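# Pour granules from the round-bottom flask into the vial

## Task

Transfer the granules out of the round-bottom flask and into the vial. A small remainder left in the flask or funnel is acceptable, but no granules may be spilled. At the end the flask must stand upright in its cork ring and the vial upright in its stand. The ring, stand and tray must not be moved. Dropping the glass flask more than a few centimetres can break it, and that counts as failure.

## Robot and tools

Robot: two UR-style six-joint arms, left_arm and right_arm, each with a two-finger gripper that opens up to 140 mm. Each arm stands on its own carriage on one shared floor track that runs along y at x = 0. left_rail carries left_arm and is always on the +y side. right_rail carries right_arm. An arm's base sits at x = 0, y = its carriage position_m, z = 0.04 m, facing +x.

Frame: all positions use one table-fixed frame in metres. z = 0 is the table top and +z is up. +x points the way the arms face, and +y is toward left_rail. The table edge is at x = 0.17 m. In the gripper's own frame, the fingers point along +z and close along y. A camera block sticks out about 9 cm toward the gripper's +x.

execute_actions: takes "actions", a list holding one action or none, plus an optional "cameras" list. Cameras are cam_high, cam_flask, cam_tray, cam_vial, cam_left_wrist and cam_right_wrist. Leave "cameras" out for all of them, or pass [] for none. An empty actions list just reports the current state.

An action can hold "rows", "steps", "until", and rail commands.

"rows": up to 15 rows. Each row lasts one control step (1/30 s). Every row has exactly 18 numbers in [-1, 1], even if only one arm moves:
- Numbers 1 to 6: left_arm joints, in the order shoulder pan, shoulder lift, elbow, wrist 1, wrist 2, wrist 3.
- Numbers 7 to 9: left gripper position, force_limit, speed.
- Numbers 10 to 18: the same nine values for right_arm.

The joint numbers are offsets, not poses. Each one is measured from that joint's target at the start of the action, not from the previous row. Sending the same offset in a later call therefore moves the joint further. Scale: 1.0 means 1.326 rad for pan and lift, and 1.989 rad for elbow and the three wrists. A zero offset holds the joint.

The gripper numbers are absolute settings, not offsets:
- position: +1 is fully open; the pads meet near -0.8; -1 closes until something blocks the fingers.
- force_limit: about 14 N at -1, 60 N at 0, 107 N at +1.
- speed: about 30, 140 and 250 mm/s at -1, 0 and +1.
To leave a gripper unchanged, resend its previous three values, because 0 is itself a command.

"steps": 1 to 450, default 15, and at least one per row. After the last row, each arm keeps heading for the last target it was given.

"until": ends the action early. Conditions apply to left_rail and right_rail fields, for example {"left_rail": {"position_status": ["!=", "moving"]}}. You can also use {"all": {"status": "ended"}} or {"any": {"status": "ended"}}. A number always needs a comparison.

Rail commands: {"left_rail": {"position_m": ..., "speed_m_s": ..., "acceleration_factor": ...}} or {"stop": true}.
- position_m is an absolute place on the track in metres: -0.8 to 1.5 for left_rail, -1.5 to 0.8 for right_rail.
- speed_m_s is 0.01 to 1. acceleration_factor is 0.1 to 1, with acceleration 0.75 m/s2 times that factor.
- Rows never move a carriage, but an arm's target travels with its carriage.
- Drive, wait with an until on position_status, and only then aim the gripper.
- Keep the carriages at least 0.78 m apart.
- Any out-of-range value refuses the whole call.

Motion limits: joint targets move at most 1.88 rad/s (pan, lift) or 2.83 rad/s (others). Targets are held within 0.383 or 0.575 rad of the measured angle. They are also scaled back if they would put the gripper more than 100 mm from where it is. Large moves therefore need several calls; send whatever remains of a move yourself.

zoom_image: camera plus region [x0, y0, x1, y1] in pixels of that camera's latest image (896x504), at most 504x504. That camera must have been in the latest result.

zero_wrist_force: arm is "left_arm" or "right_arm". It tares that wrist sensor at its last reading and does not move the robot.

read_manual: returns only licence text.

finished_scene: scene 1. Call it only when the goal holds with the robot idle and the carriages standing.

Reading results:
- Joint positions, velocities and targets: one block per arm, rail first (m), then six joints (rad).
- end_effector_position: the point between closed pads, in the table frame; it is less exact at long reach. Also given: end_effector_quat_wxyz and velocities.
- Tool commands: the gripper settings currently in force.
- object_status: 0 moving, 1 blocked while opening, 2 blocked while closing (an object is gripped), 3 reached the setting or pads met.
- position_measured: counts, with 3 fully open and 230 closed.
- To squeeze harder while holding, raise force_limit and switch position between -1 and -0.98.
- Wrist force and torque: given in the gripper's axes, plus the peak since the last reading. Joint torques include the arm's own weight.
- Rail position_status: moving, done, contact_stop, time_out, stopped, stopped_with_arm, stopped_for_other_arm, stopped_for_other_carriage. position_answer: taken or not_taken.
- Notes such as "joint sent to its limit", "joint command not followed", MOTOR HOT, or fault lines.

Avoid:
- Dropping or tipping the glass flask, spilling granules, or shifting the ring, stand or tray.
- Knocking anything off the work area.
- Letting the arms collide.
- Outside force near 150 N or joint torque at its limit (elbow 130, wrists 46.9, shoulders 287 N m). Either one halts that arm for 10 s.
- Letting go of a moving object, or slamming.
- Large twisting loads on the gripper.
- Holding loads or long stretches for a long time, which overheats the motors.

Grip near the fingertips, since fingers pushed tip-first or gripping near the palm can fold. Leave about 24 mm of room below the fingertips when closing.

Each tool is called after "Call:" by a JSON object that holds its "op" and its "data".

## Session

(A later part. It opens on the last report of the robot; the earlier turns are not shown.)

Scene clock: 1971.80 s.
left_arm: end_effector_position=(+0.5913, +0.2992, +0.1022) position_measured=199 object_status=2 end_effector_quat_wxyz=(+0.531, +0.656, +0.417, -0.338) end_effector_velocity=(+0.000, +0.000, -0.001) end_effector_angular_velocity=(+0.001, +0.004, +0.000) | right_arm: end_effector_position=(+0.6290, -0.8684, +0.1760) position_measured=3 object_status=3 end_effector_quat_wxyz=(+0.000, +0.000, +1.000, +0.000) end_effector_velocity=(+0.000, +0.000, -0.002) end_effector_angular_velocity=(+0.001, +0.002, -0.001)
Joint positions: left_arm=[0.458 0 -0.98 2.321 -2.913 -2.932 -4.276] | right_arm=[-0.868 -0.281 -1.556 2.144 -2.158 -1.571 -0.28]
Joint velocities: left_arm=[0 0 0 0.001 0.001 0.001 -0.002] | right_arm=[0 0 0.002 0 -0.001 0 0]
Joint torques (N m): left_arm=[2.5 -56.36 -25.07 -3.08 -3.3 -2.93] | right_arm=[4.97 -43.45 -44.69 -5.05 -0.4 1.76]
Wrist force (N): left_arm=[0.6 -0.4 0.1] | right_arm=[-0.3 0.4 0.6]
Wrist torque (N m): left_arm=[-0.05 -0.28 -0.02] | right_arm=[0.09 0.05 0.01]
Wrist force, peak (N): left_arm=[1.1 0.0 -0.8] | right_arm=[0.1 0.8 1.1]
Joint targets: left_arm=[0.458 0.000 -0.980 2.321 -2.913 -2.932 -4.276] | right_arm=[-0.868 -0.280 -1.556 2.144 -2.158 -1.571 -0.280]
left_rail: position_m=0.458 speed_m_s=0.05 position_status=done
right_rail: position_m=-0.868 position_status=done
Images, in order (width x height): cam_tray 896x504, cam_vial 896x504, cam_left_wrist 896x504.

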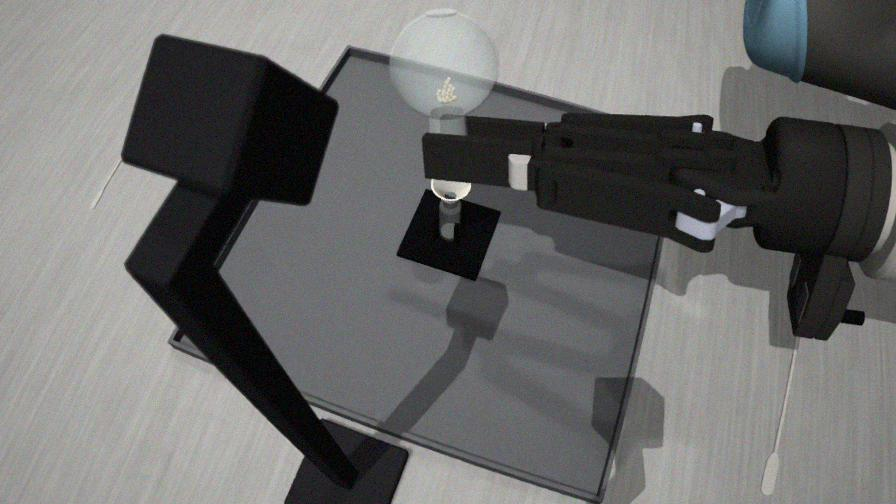

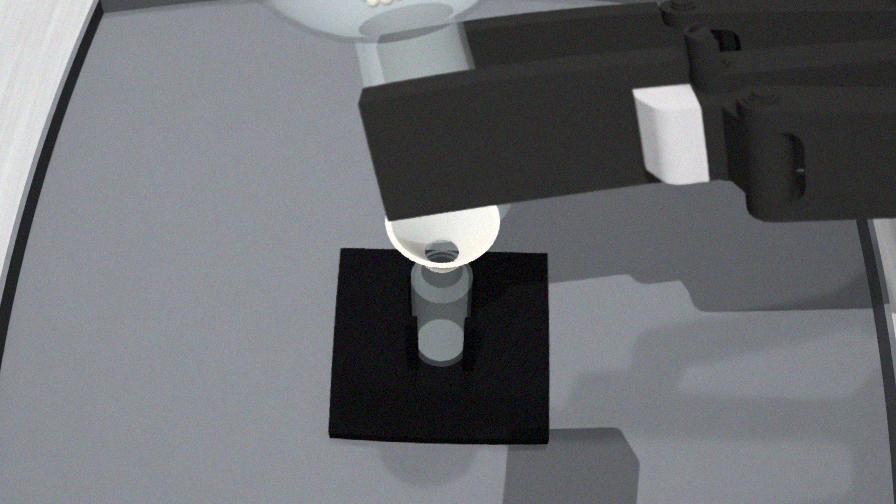

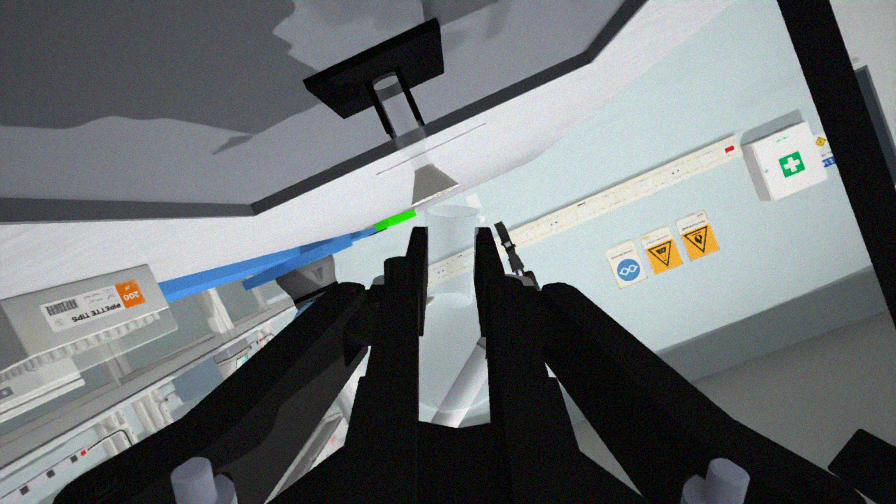

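Call:
{"op": "execute_actions", "data": {"actions": [{"rows":[[0,0.000011,-0.000006,-0.000001,0,-0.000241,-1,0,-1,0,0,0,0,0,0,1,1,1],[0,0.000043,-0.000024,-0.000005,0,-0.000943,-1,0,-1,0,0,0,0,0,0,1,1,1],[0,0.000095,-0.000053,-0.00001,0,-0.002084,-1,0,-1,0,0,0,0,0,0,1,1,1],[0,0.000164,-0.000091,-0.000018,0,-0.00362,-1,0,-1,0,0,0,0,0,0,1,1,1],[0,0.000249,-0.000139,-0.000028,0,-0.005484,-1,0,-1,0,0,0,0,0,0,1,1,1],[0,0.000343,-0.000191,-0.000038,0,-0.007568,-1,0,-1,0,0,0,0,0,0,1,1,1],[0,0.000446,-0.000248,-0.000049,0,-0.009828,-1,0,-1,0,0,0,0,0,0,1,1,1],[0,0.000549,-0.000306,-0.000061,0,-0.012109,-1,0,-1,0,0,0,0,0,0,1,1,1],[0,0.000652,-0.000363,-0.000072,0,-0.014369,-1,0,-1,0,0,0,0,0,0,1,1,1],[0,0.000746,-0.000416,-0.000083,0,-0.016453,-1,0,-1,0,0,0,0,0,0,1,1,1],[0,0.000831,-0.000463,-0.000092,0,-0.018317,-1,0,-1,0,0,0,0,0,0,1,1,1],[0,0.0009,-0.000501,-0.0001,0,-0.019853,-1,0,-1,0,0,0,0,0,0,1,1,1],[0,0.000952,-0.00053,-0.000105,0,-0.020994,-1,0,-1,0,0,0,0,0,0,1,1,1],[0,0.000984,-0.000548,-0.000109,0,-0.021696,-1,0,-1,0,0,0,0,0,0,1,1,1],[0,0.000995,-0.000554,-0.00011,0,-0.021937,-1,0,-1,0,0,0,0,0,0,1,1,1]],"steps":24}], "cameras": ["cam_tray", "cam_vial", "cam_left_wrist"]}}

Call:
{"op": "zoom_image", "data": {"camera": "cam_left_wrist", "region": [340, 130, 508, 242]}}

Call:
{"op": "zoom_image", "data": {"camera": "cam_tray", "region": [380, 0, 560, 210]}}

Scene clock: 2016.43 s.
left_arm: end_effector_position=(+0.5918, +0.2992, +0.1017) position_measured=199 object_status=2 end_effector_quat_wxyz=(+0.523, +0.646, +0.432, -0.349) end_effector_velocity=(+0.000, +0.000, +0.000) end_effector_angular_velocity=(-0.001, +0.002, +0.001) | right_arm: end_effector_position=(+0.6290, -0.8684, +0.1760) position_measured=3 object_status=3 end_effector_quat_wxyz=(+0.000, +0.000, +1.000, +0.000) end_effector_velocity=(-0.001, +0.000, -0.001) end_effector_angular_velocity=(+0.001, +0.002, +0.000)
Joint positions: left_arm=[0.458 0 -0.979 2.32 -2.913 -2.932 -4.319] | right_arm=[-0.868 -0.281 -1.556 2.144 -2.158 -1.571 -0.28]
Joint velocities: left_arm=[0 0.001 0 0 0 -0.001 -0.003] | right_arm=[0 0 0.001 0.001 0.001 0 0.001]
Joint torques (N m): left_arm=[2.91 -56.94 -25.64 -6.96 -3.2 -1.71] | right_arm=[10.54 -46.26 -44.85 -5.12 -0.05 1.37]
Wrist force (N): left_arm=[0.6 -0.1 -0.6] | right_arm=[0.0 0.6 0.7]
Wrist torque (N m): left_arm=[-0.02 -0.29 -0.05] | right_arm=[0.13 -0.02 0.00]
Wrist force, peak (N): left_arm=[1.1 -0.6 -0.4] | right_arm=[-0.3 0.5 1.2]
Joint targets: left_arm=[0.458 0.000 -0.979 2.320 -2.913 -2.932 -4.320] | right_arm=[-0.868 -0.280 -1.556 2.144 -2.158 -1.571 -0.280]
left_rail: position_m=0.458 speed_m_s=0.05 position_status=done
right_rail: position_m=-0.868 position_status=done
Images, in order (width x height): cam_tray 896x504, cam_vial 896x504, cam_left_wrist 896x504.

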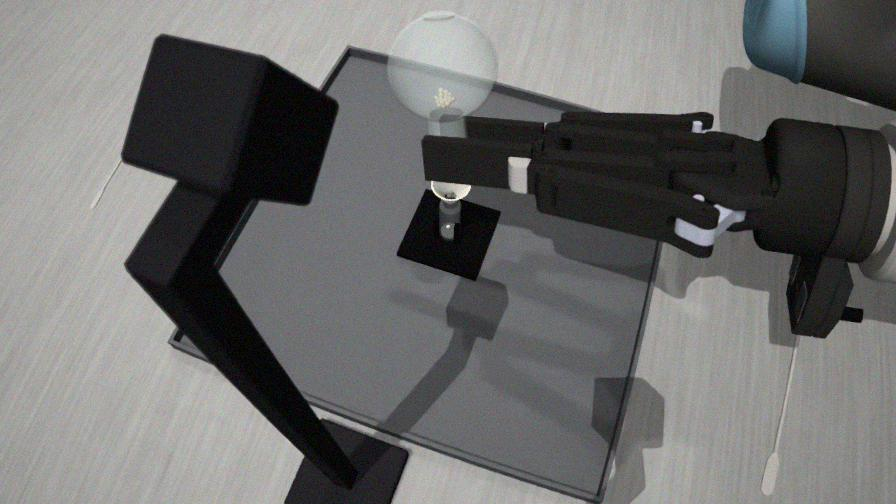

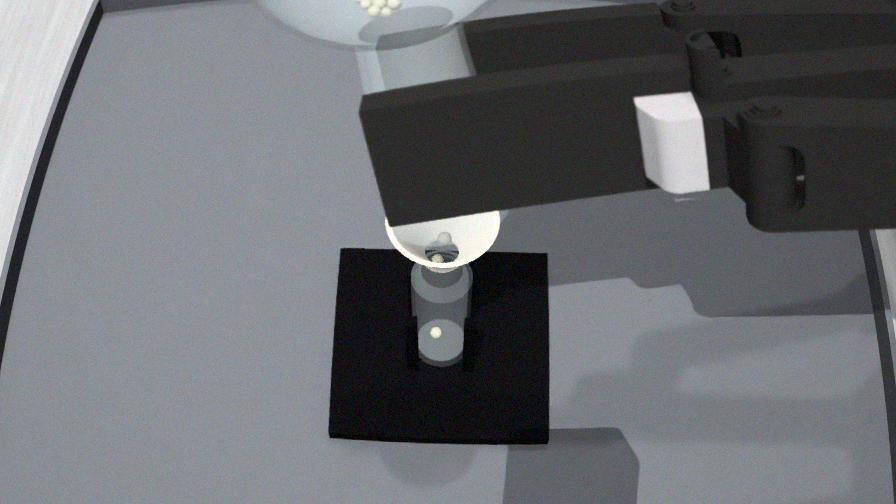

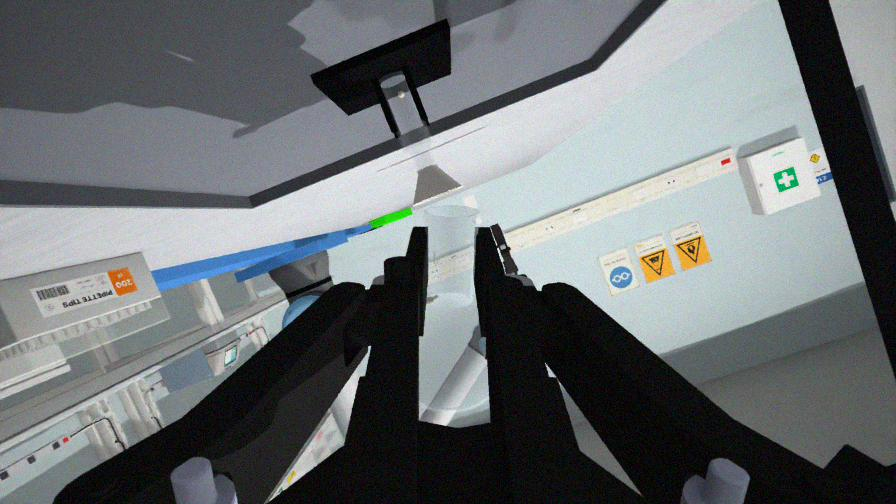

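Scaled by 3.000 from the camera's 896x504 image, which has a finer 1280x720 frame.

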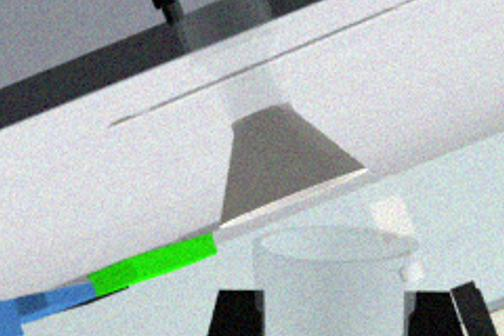

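Scaled by 2.400 from the camera's 896x504 image, which has a finer 1280x720 frame.

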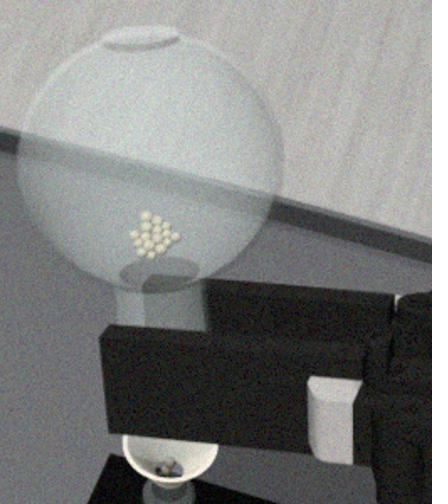

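Call:
{"op": "execute_actions", "data": {"actions": [], "cameras": ["cam_tray", "cam_vial", "cam_left_wrist", "cam_high"]}}

Scene clock: 2037.53 s.
left_arm: end_effector_position=(+0.5918, +0.2992, +0.1017) position_measured=199 object_status=2 end_effector_quat_wxyz=(+0.523, +0.646, +0.432, -0.349) end_effector_velocity=(+0.000, +0.000, +0.000) end_effector_angular_velocity=(+0.001, +0.002, +0.000) | right_arm: end_effector_position=(+0.6290, -0.8684, +0.1760) position_measured=3 object_status=3 end_effector_quat_wxyz=(+0.000, +0.000, +1.000, +0.000) end_effector_velocity=(+0.000, -0.002, +0.001) end_effector_angular_velocity=(+0.000, -0.001, -0.003)
Joint positions: left_arm=[0.458 0 -0.979 2.32 -2.913 -2.932 -4.32] | right_arm=[-0.868 -0.281 -1.556 2.144 -2.158 -1.571 -0.281]
Joint velocities: left_arm=[0 0 0 0 0 0.001 -0.002] | right_arm=[0 -0.003 0 0 0 0.001 0]
Joint torques (N m): left_arm=[3.43 -60.45 -6.7 -3.73 -2.93 -2.09] | right_arm=[7.9 -48.2 -45.56 -5.4 -0.26 1.51]
Wrist force (N): left_arm=[0.7 0.1 -0.2] | right_arm=[0.0 0.4 0.5]
Wrist torque (N m): left_arm=[0.04 -0.30 -0.04] | right_arm=[0.10 -0.01 0.00]
Wrist force, peak (N): left_arm=[1.1 -0.6 -0.4] | right_arm=[-0.1 0.5 1.2]
Joint targets: left_arm=[0.458 0.000 -0.979 2.320 -2.913 -2.932 -4.320] | right_arm=[-0.868 -0.280 -1.556 2.144 -2.158 -1.571 -0.280]
Tool commands: left_gripper/position=-1.0 left_gripper/force_limit=+0.0 left_gripper/speed=-1.0 right_gripper/position=+1.0 right_gripper/force_limit=+1.0 right_gripper/speed=+1.0
left_rail: position_m=0.458 speed_m_s=0.05 position_status=done
right_rail: position_m=-0.868 position_status=done
Images, in order (width x height): cam_high 896x504, cam_tray 896x504, cam_vial 896x504, cam_left_wrist 896x504.

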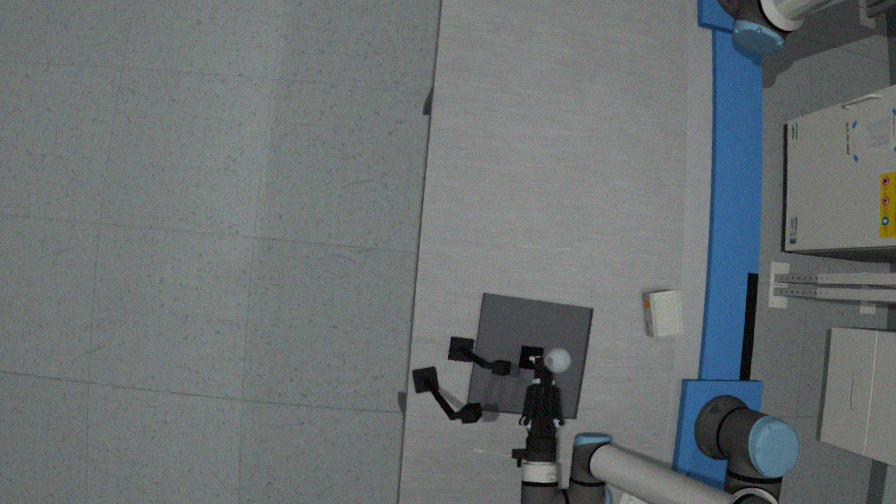

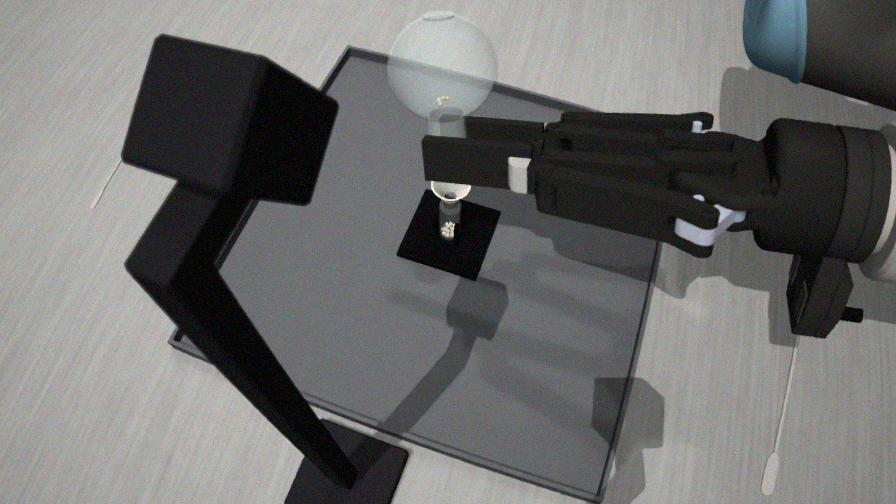

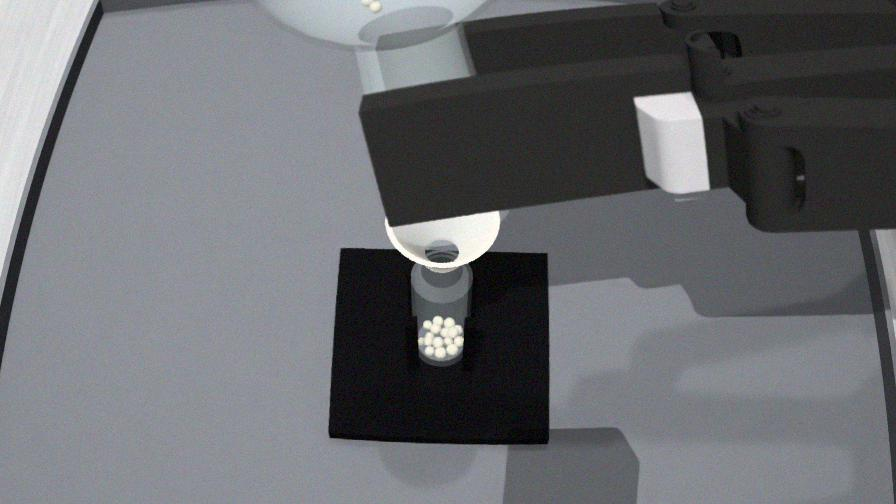

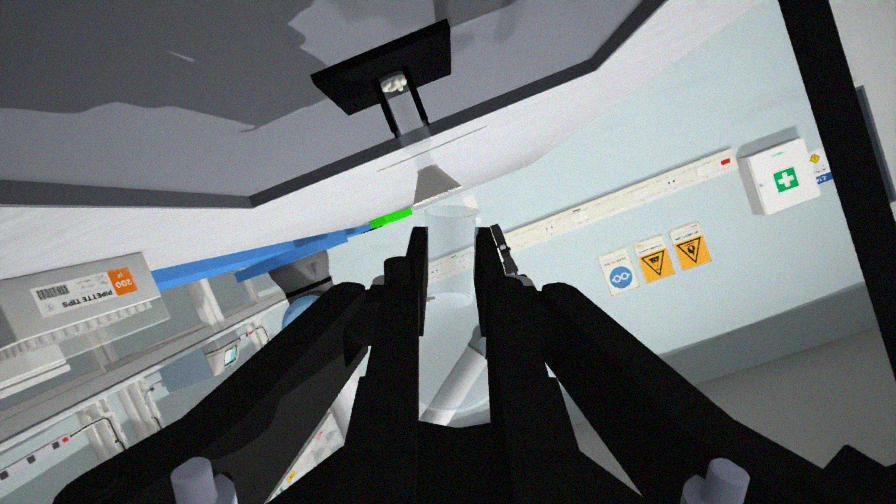

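Call:
{"op": "zoom_image", "data": {"camera": "cam_tray", "region": [380, 0, 560, 210]}}

Call:
{"op": "zoom_image", "data": {"camera": "cam_vial", "region": [350, 160, 540, 380]}}

Call:
{"op": "zoom_image", "data": {"camera": "cam_left_wrist", "region": [340, 60, 508, 242]}}

Call:
{"op": "zoom_image", "data": {"camera": "cam_vial", "region": [240, 0, 500, 120]}}

Scaled by 2.400 from the camera's 896x504 image, which has a finer 1280x720 frame.

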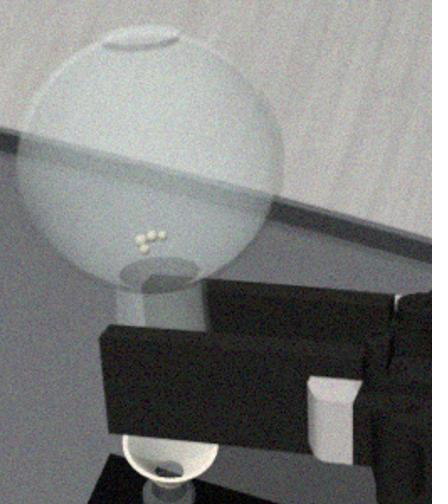

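Scaled by 2.291 from the camera's 896x504 image, which has a finer 1280x720 frame.

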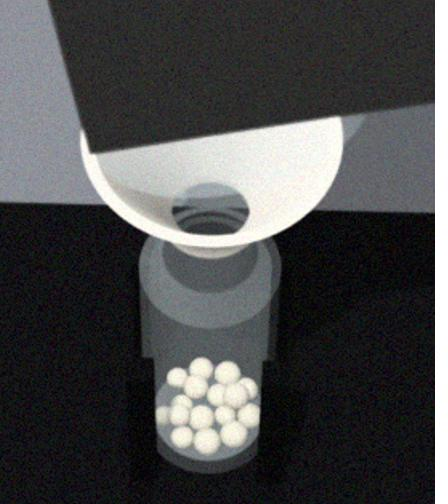

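Scaled by 2.769 from the camera's 896x504 image, which has a finer 1280x720 frame.

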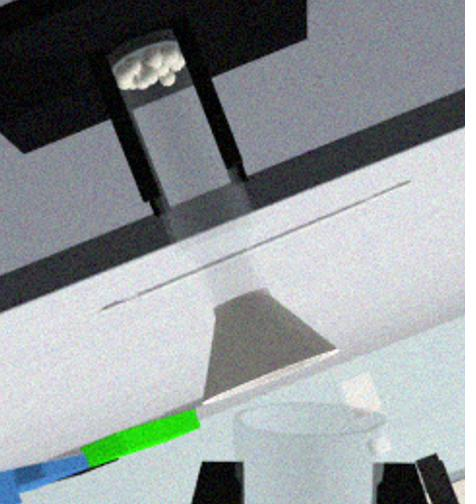

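Scaled by 1.938 from the camera's 896x504 image, which has a finer 1280x720 frame.

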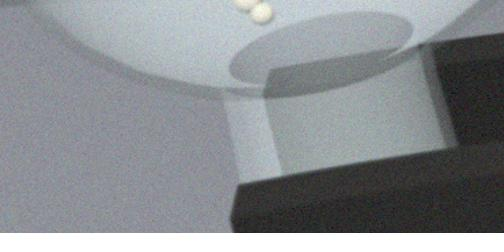

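Call:
{"op": "execute_actions", "data": {"actions": [{"rows": [[0,0.0000289,-0.0000169,-0.0000024,0,-0.0006142,-1,0,-1,0,0,0,0,0,0,1,1,1],[0,0.0001073,-0.0000626,-0.0000089,0,-0.0022815,-1,0,-1,0,0,0,0,0,0,1,1,1],[0,0.0002229,-0.0001301,-0.0000185,0,-0.0047384,-1,0,-1,0,0,0,0,0,0,1,1,1],[0,0.0003632,-0.0002120,-0.0000301,0,-0.0077219,-1,0,-1,0,0,0,0,0,0,1,1,1],[0,0.0005160,-0.0003012,-0.0000428,0,-0.0109686,-1,0,-1,0,0,0,0,0,0,1,1,1],[0,0.0006687,-0.0003903,-0.0000554,0,-0.0142153,-1,0,-1,0,0,0,0,0,0,1,1,1],[0,0.0008090,-0.0004723,-0.0000670,0,-0.0171988,-1,0,-1,0,0,0,0,0,0,1,1,1],[0,0.0009246,-0.0005397,-0.0000766,0,-0.0196557,-1,0,-1,0,0,0,0,0,0,1,1,1],[0,0.0010030,-0.0005855,-0.0000831,0,-0.0213230,-1,0,-1,0,0,0,0,0,0,1,1,1],[0,0.0010319,-0.0006024,-0.0000855,0,-0.0219372,-1,0,-1,0,0,0,0,0,0,1,1,1]], "steps": 18}], "cameras": ["cam_tray", "cam_vial", "cam_left_wrist"]}}

Call:
{"op": "zoom_image", "data": {"camera": "cam_tray", "region": [380, 0, 560, 210]}}

Call:
{"op": "zoom_image", "data": {"camera": "cam_vial", "region": [350, 160, 540, 380]}}

Call:
{"op": "zoom_image", "data": {"camera": "cam_left_wrist", "region": [340, 60, 508, 242]}}

Scene clock: 2088.77 s.
left_arm: end_effector_position=(+0.5924, +0.2992, +0.1012) position_measured=199 object_status=2 end_effector_quat_wxyz=(+0.516, +0.637, +0.446, -0.360) end_effector_velocity=(+0.000, +0.000, +0.000) end_effector_angular_velocity=(-0.001, +0.002, +0.001) | right_arm: end_effector_position=(+0.6290, -0.8684, +0.1760) position_measured=3 object_status=3 end_effector_quat_wxyz=(+0.000, +0.000, +1.000, +0.000) end_effector_velocity=(+0.000, +0.001, +0.000) end_effector_angular_velocity=(+0.000, -0.001, +0.001)
Joint positions: left_arm=[0.458 0 -0.977 2.319 -2.913 -2.932 -4.363] | right_arm=[-0.868 -0.281 -1.556 2.144 -2.158 -1.571 -0.28]
Joint velocities: left_arm=[0 0 0 0 0 -0.001 -0.002] | right_arm=[0 0.001 -0.001 0.001 -0.001 0 0]
Joint torques (N m): left_arm=[3.46 -56.65 -26.07 -7.22 -3.04 -2.86] | right_arm=[7.49 -44.16 -44.12 -4.69 0.43 1.23]
Wrist force (N): left_arm=[0.4 0.1 -0.3] | right_arm=[-0.2 0.3 0.7]
Wrist torque (N m): left_arm=[0.05 -0.25 -0.02] | right_arm=[0.08 0.02 0.00]
Wrist force, peak (N): left_arm=[1.3 0.1 -0.7] | right_arm=[0.4 0.6 1.1]
Joint targets: left_arm=[0.458 0.000 -0.977 2.319 -2.913 -2.932 -4.363] | right_arm=[-0.868 -0.280 -1.556 2.144 -2.158 -1.571 -0.280]
left_rail: position_m=0.458 speed_m_s=0.05 position_status=done
right_rail: position_m=-0.868 position_status=done
Images, in order (width x height): cam_tray 896x504, cam_vial 896x504, cam_left_wrist 896x504.

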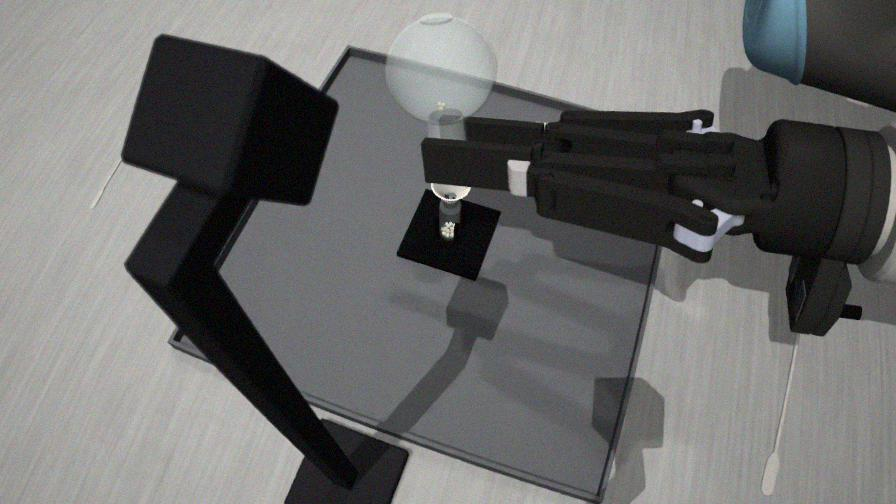

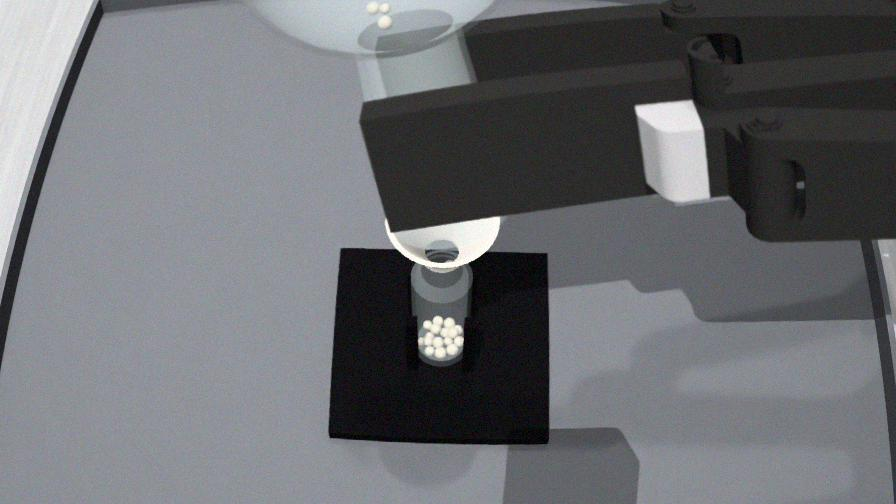

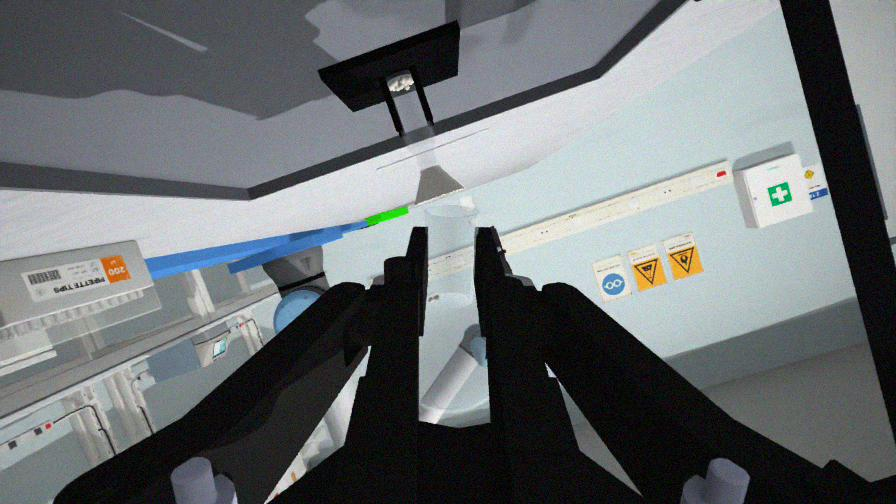

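Scaled by 2.400 from the camera's 896x504 image, which has a finer 1280x720 frame.

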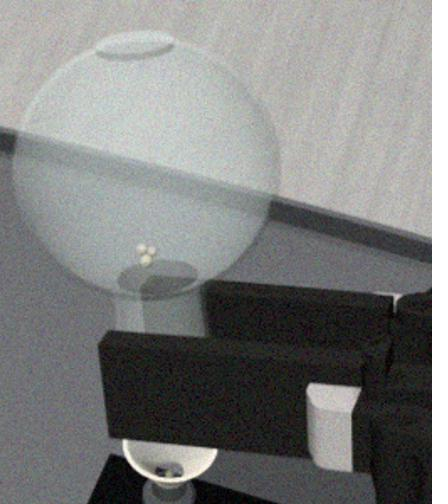

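Scaled by 2.291 from the camera's 896x504 image, which has a finer 1280x720 frame.

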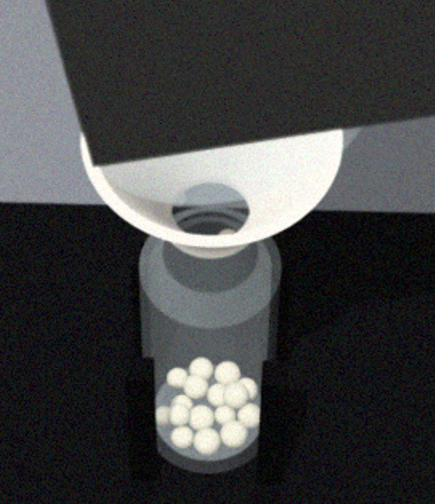

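Scaled by 2.769 from the camera's 896x504 image, which has a finer 1280x720 frame.

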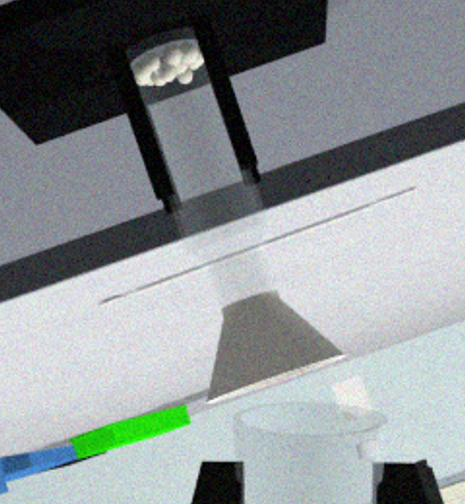

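Call:
{"op": "execute_actions", "data": {"actions": [{"rows": [[0,0.0000124,-0.0000235,0.0000152,0,-0.0006142,-1,0,-1,0,0,0,0,0,0,1,1,1],[0,0.0000459,-0.0000872,0.0000566,0,-0.0022815,-1,0,-1,0,0,0,0,0,0,1,1,1],[0,0.0000953,-0.0001812,0.0001176,0,-0.0047384,-1,0,-1,0,0,0,0,0,0,1,1,1],[0,0.0001553,-0.0002952,0.0001917,0,-0.0077219,-1,0,-1,0,0,0,0,0,0,1,1,1],[0,0.0002206,-0.0004194,0.0002723,0,-0.0109686,-1,0,-1,0,0,0,0,0,0,1,1,1],[0,0.0002858,-0.0005435,0.0003529,0,-0.0142153,-1,0,-1,0,0,0,0,0,0,1,1,1],[0,0.0003458,-0.0006575,0.0004270,0,-0.0171988,-1,0,-1,0,0,0,0,0,0,1,1,1],[0,0.0003952,-0.0007515,0.0004880,0,-0.0196557,-1,0,-1,0,0,0,0,0,0,1,1,1],[0,0.0004287,-0.0008152,0.0005294,0,-0.0213230,-1,0,-1,0,0,0,0,0,0,1,1,1],[0,0.0004411,-0.0008387,0.0005446,0,-0.0219372,-1,0,-1,0,0,0,0,0,0,1,1,1]], "steps": 18}], "cameras": ["cam_tray", "cam_vial", "cam_left_wrist"]}}

Call:
{"op": "zoom_image", "data": {"camera": "cam_tray", "region": [380, 0, 560, 210]}}

Call:
{"op": "zoom_image", "data": {"camera": "cam_vial", "region": [350, 160, 540, 380]}}

Call:
{"op": "zoom_image", "data": {"camera": "cam_left_wrist", "region": [340, 60, 508, 242]}}

Scene clock: 2109.33 s.
left_arm: end_effector_position=(+0.5933, +0.2992, +0.1012) position_measured=199 object_status=2 end_effector_quat_wxyz=(+0.508, +0.627, +0.459, -0.372) end_effector_velocity=(+0.000, +0.000, +0.000) end_effector_angular_velocity=(+0.000, +0.004, +0.001) | right_arm: end_effector_position=(+0.6290, -0.8684, +0.1760) position_measured=3 object_status=3 end_effector_quat_wxyz=(+0.000, +0.000, +1.000, +0.000) end_effector_velocity=(-0.001, +0.000, +0.000) end_effector_angular_velocity=(+0.000, +0.000, +0.000)
Joint positions: left_arm=[0.458 0 -0.977 2.317 -2.912 -2.932 -4.406] | right_arm=[-0.868 -0.281 -1.556 2.144 -2.158 -1.571 -0.28]
Joint velocities: left_arm=[0 0 0 0 0 0 -0.004] | right_arm=[0 0.001 -0.002 0.001 0.001 0 0]
Joint torques (N m): left_arm=[4.78 -56.57 -25.43 -3.03 -3.12 -3.01] | right_arm=[7.6 -45.88 -44.87 -5.61 0.04 1.46]
Wrist force (N): left_arm=[0.4 0.2 -0.3] | right_arm=[-0.2 0.5 0.8]
Wrist torque (N m): left_arm=[0.04 -0.26 -0.03] | right_arm=[0.11 0.04 0.01]
Wrist force, peak (N): left_arm=[1.0 -0.6 -0.3] | right_arm=[-0.1 0.6 1.1]
Joint targets: left_arm=[0.458 0.000 -0.977 2.317 -2.912 -2.932 -4.407] | right_arm=[-0.868 -0.280 -1.556 2.144 -2.158 -1.571 -0.280]
left_rail: position_m=0.458 speed_m_s=0.05 position_status=done
right_rail: position_m=-0.868 position_status=done
Images, in order (width x height): cam_tray 896x504, cam_vial 896x504, cam_left_wrist 896x504.

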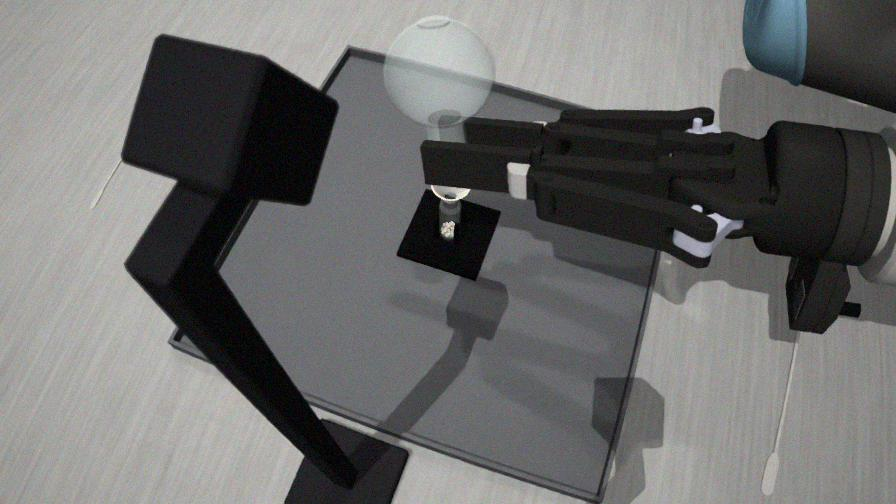

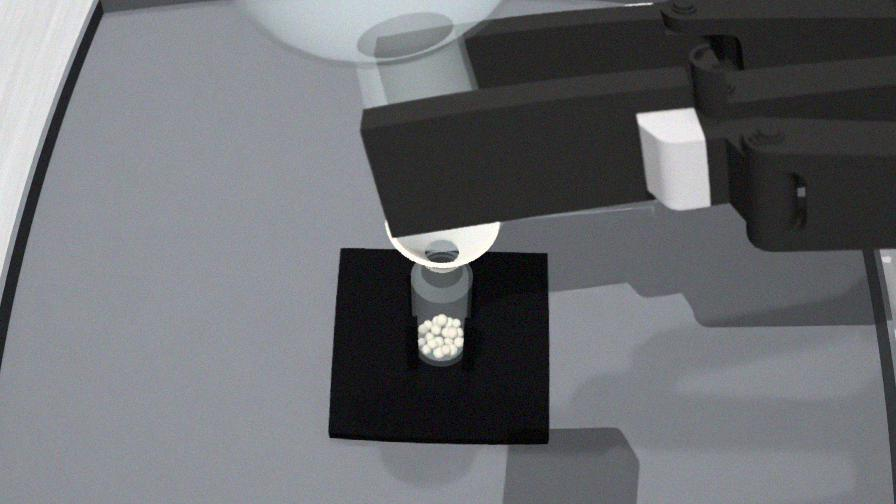

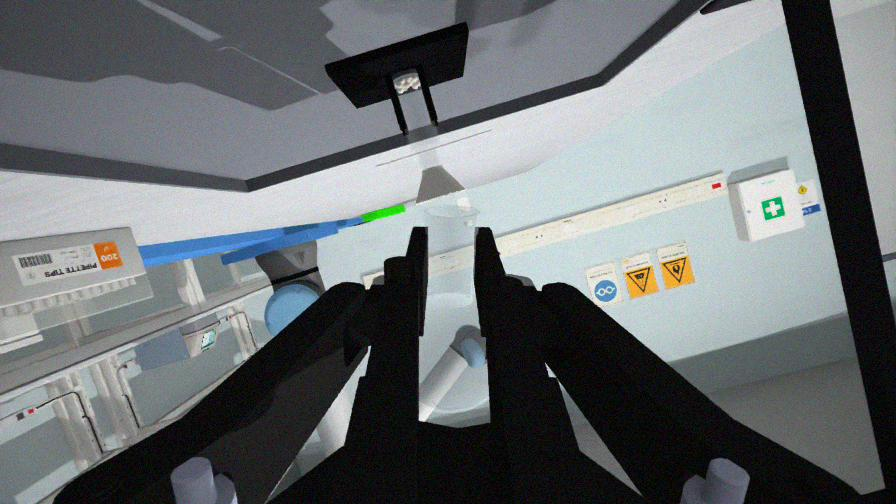

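Scaled by 2.400 from the camera's 896x504 image, which has a finer 1280x720 frame.

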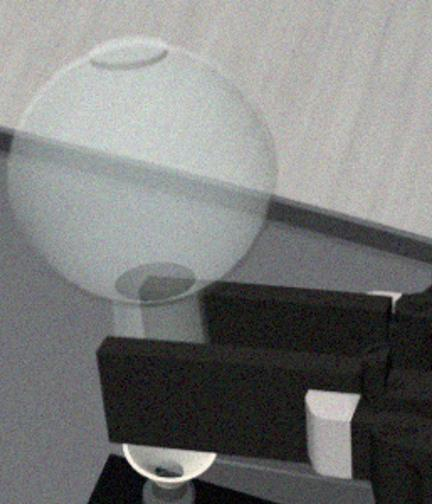

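Scaled by 2.291 from the camera's 896x504 image, which has a finer 1280x720 frame.

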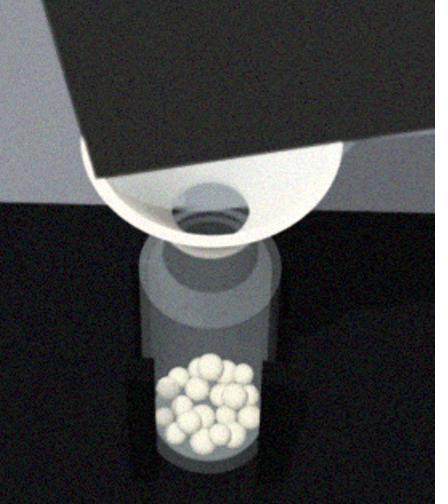

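Scaled by 2.769 from the camera's 896x504 image, which has a finer 1280x720 frame.

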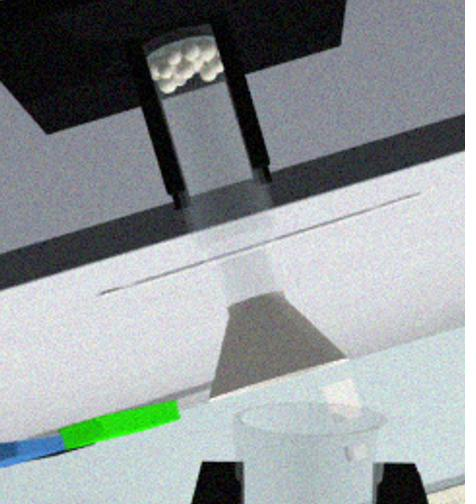

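Call:
{"op": "zoom_image", "data": {"camera": "cam_vial", "region": [240, 0, 500, 120]}}

Call:
{"op": "zoom_image", "data": {"camera": "cam_tray", "region": [390, 90, 520, 250]}}

Call:
{"op": "zoom_image", "data": {"camera": "cam_left_wrist", "region": [400, 190, 510, 430]}}

Call:
{"op": "zoom_image", "data": {"camera": "cam_vial", "region": [380, 190, 500, 380]}}

Scaled by 1.938 from the camera's 896x504 image, which has a finer 1280x720 frame.

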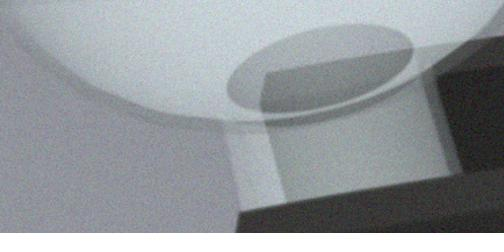

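Scaled by 3.150 from the camera's 896x504 image, which has a finer 1280x720 frame.

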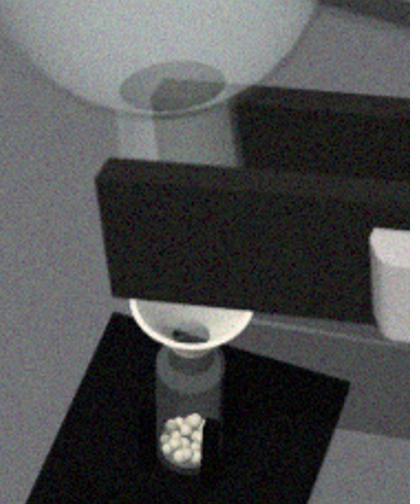

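Scaled by 2.100 from the camera's 896x504 image, which has a finer 1280x720 frame.

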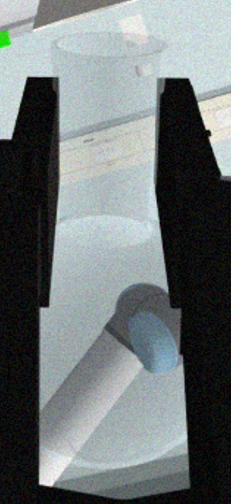

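Scaled by 2.653 from the camera's 896x504 image, which has a finer 1280x720 frame.

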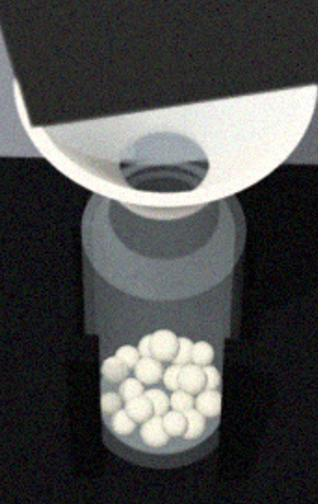

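Call:
{"op": "execute_actions", "data": {"actions": [{"rows": [[0,-0.000566,0.0000114,0.000366,0,0,-1,0,-1,0,0,0,0,0,0,1,1,1],[0,-0.002211,0.0000448,0.001429,0,0,-1,0,-1,0,0,0,0,0,0,1,1,1],[0,-0.004885,0.0000989,0.003158,0,0,-1,0,-1,0,0,0,0,0,0,1,1,1],[0,-0.008485,0.0001717,0.005485,0,0,-1,0,-1,0,0,0,0,0,0,1,1,1],[0,-0.012856,0.0002602,0.008311,0,0,-1,0,-1,0,0,0,0,0,0,1,1,1],[0,-0.017742,0.0003591,0.011469,0,0,-1,0,-1,0,0,0,0,0,0,1,1,1],[0,-0.023039,0.0004663,0.014893,0,0,-1,0,-1,0,0,0,0,0,0,1,1,1],[0,-0.028387,0.0005745,0.018350,0,0,-1,0,-1,0,0,0,0,0,0,1,1,1],[0,-0.033684,0.0006817,0.021774,0,0,-1,0,-1,0,0,0,0,0,0,1,1,1],[0,-0.038569,0.0007806,0.024932,0,0,-1,0,-1,0,0,0,0,0,0,1,1,1],[0,-0.042940,0.0008691,0.027758,0,0,-1,0,-1,0,0,0,0,0,0,1,1,1],[0,-0.046540,0.0009419,0.030085,0,0,-1,0,-1,0,0,0,0,0,0,1,1,1],[0,-0.049214,0.0009960,0.031813,0,0,-1,0,-1,0,0,0,0,0,0,1,1,1],[0,-0.050860,0.0010294,0.032877,0,0,-1,0,-1,0,0,0,0,0,0,1,1,1],[0,-0.0514254,0.0010408,0.0332428,0,0,-1,0,-1,0,0,0,0,0,0,1,1,1]], "steps": 18}], "cameras": ["cam_tray", "cam_vial", "cam_left_wrist"]}}

Call:
{"op": "zoom_image", "data": {"camera": "cam_vial", "region": [350, 160, 540, 380]}}

Call:
{"op": "zoom_image", "data": {"camera": "cam_tray", "region": [380, 0, 560, 250]}}

Call:
{"op": "zoom_image", "data": {"camera": "cam_left_wrist", "region": [330, 10, 530, 240]}}

Scene clock: 2217.00 s.
left_arm: end_effector_position=(+0.5944, +0.2992, +0.1330) position_measured=199 object_status=2 end_effector_quat_wxyz=(+0.508, +0.627, +0.459, -0.372) end_effector_velocity=(+0.000, -0.001, +0.001) end_effector_angular_velocity=(+0.000, +0.001, -0.001) | right_arm: end_effector_position=(+0.6290, -0.8684, +0.1760) position_measured=3 object_status=3 end_effector_quat_wxyz=(+0.000, +0.000, +1.000, +0.000) end_effector_velocity=(+0.000, +0.001, +0.001) end_effector_angular_velocity=(-0.001, -0.001, +0.003)
Joint positions: left_arm=[0.458 0 -1.045 2.319 -2.846 -2.932 -4.407] | right_arm=[-0.868 -0.281 -1.556 2.144 -2.158 -1.571 -0.281]
Joint velocities: left_arm=[0 -0.001 -0.003 0.001 0.003 0 -0.001] | right_arm=[0 0.002 -0.001 -0.001 0 -0.001 0]
Joint torques (N m): left_arm=[4.8 -76.45 -5.5 -2.69 -3.12 -2.2] | right_arm=[4.74 -46.29 -44.25 -5.43 -0.43 1.43]
Wrist force (N): left_arm=[0.2 0.0 -0.2] | right_arm=[-0.3 0.5 0.8]
Wrist torque (N m): left_arm=[-0.03 -0.20 -0.06] | right_arm=[0.12 0.04 0.00]
Wrist force, peak (N): left_arm=[1.2 -0.6 0.4] | right_arm=[0.1 0.8 0.9]
Joint targets: left_arm=[0.458 0.000 -1.045 2.319 -2.846 -2.932 -4.407] | right_arm=[-0.868 -0.280 -1.556 2.144 -2.158 -1.571 -0.280]
left_rail: position_m=0.458 speed_m_s=0.05 position_status=done
right_rail: position_m=-0.868 position_status=done
Images, in order (width x height): cam_tray 896x504, cam_vial 896x504, cam_left_wrist 896x504.

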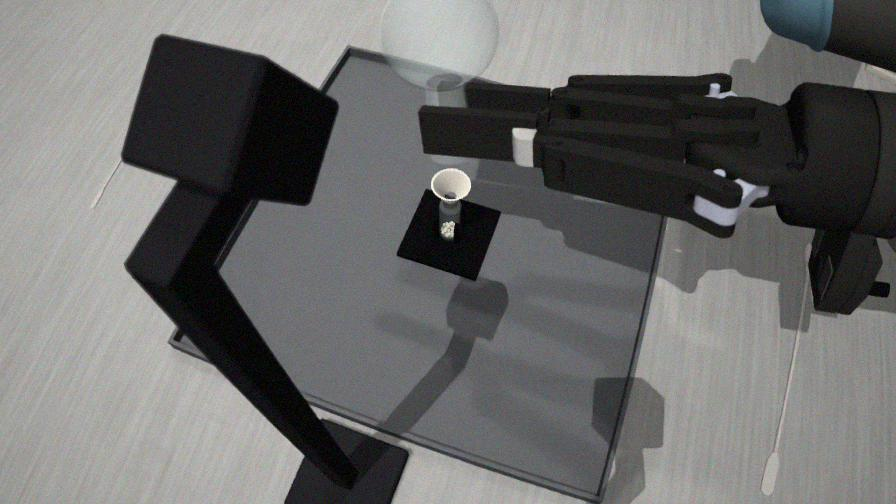

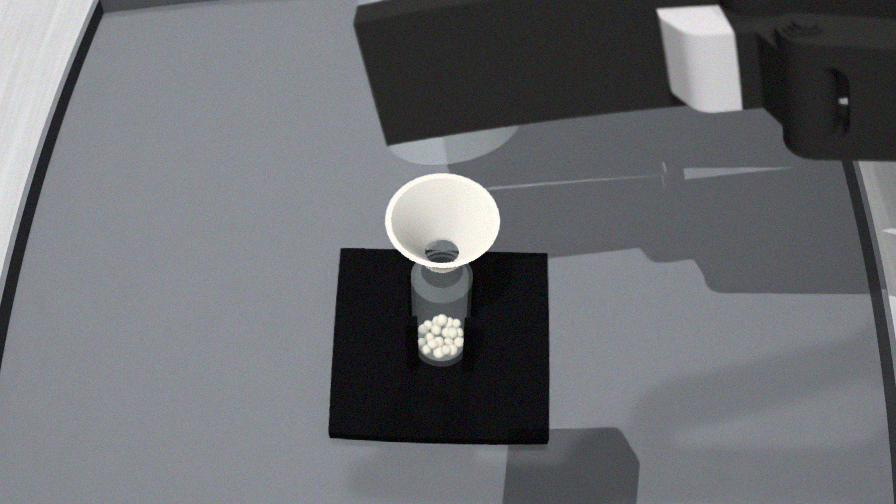

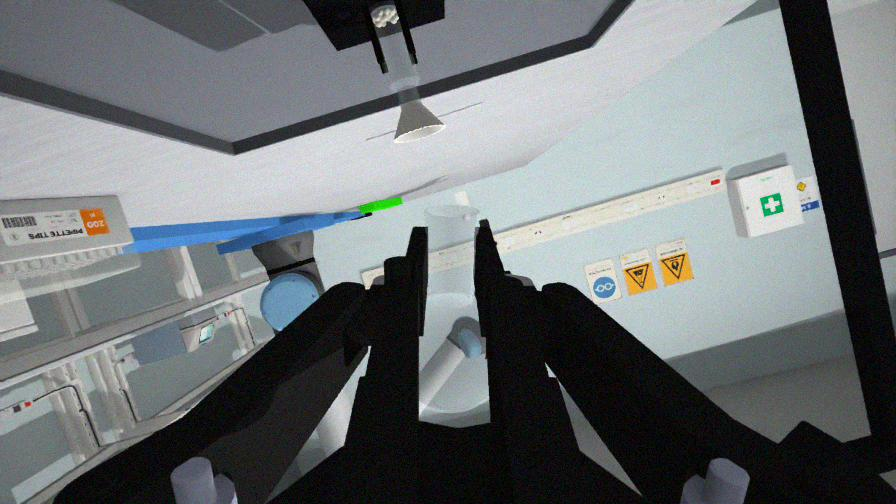

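Scaled by 2.291 from the camera's 896x504 image, which has a finer 1280x720 frame.

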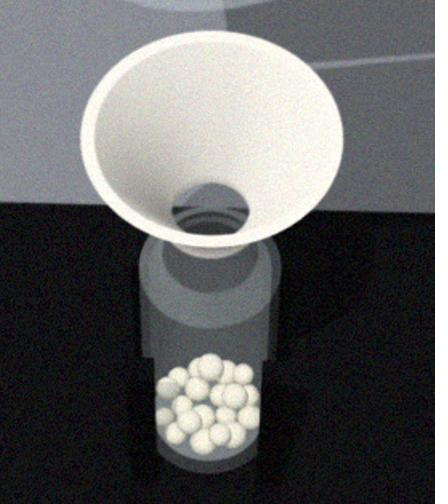

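Scaled by 2.016 from the camera's 896x504 image, which has a finer 1280x720 frame.

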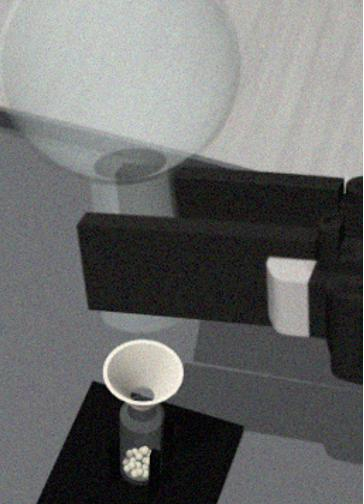

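Scaled by 2.191 from the camera's 896x504 image, which has a finer 1280x720 frame.

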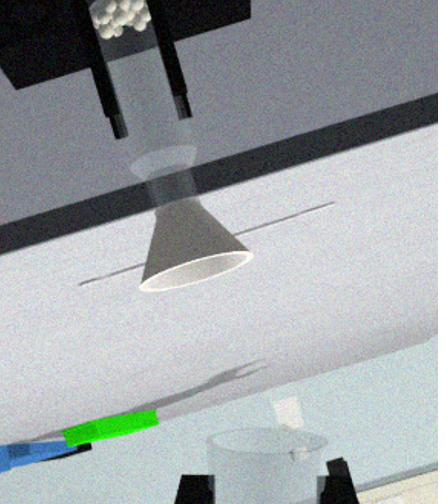

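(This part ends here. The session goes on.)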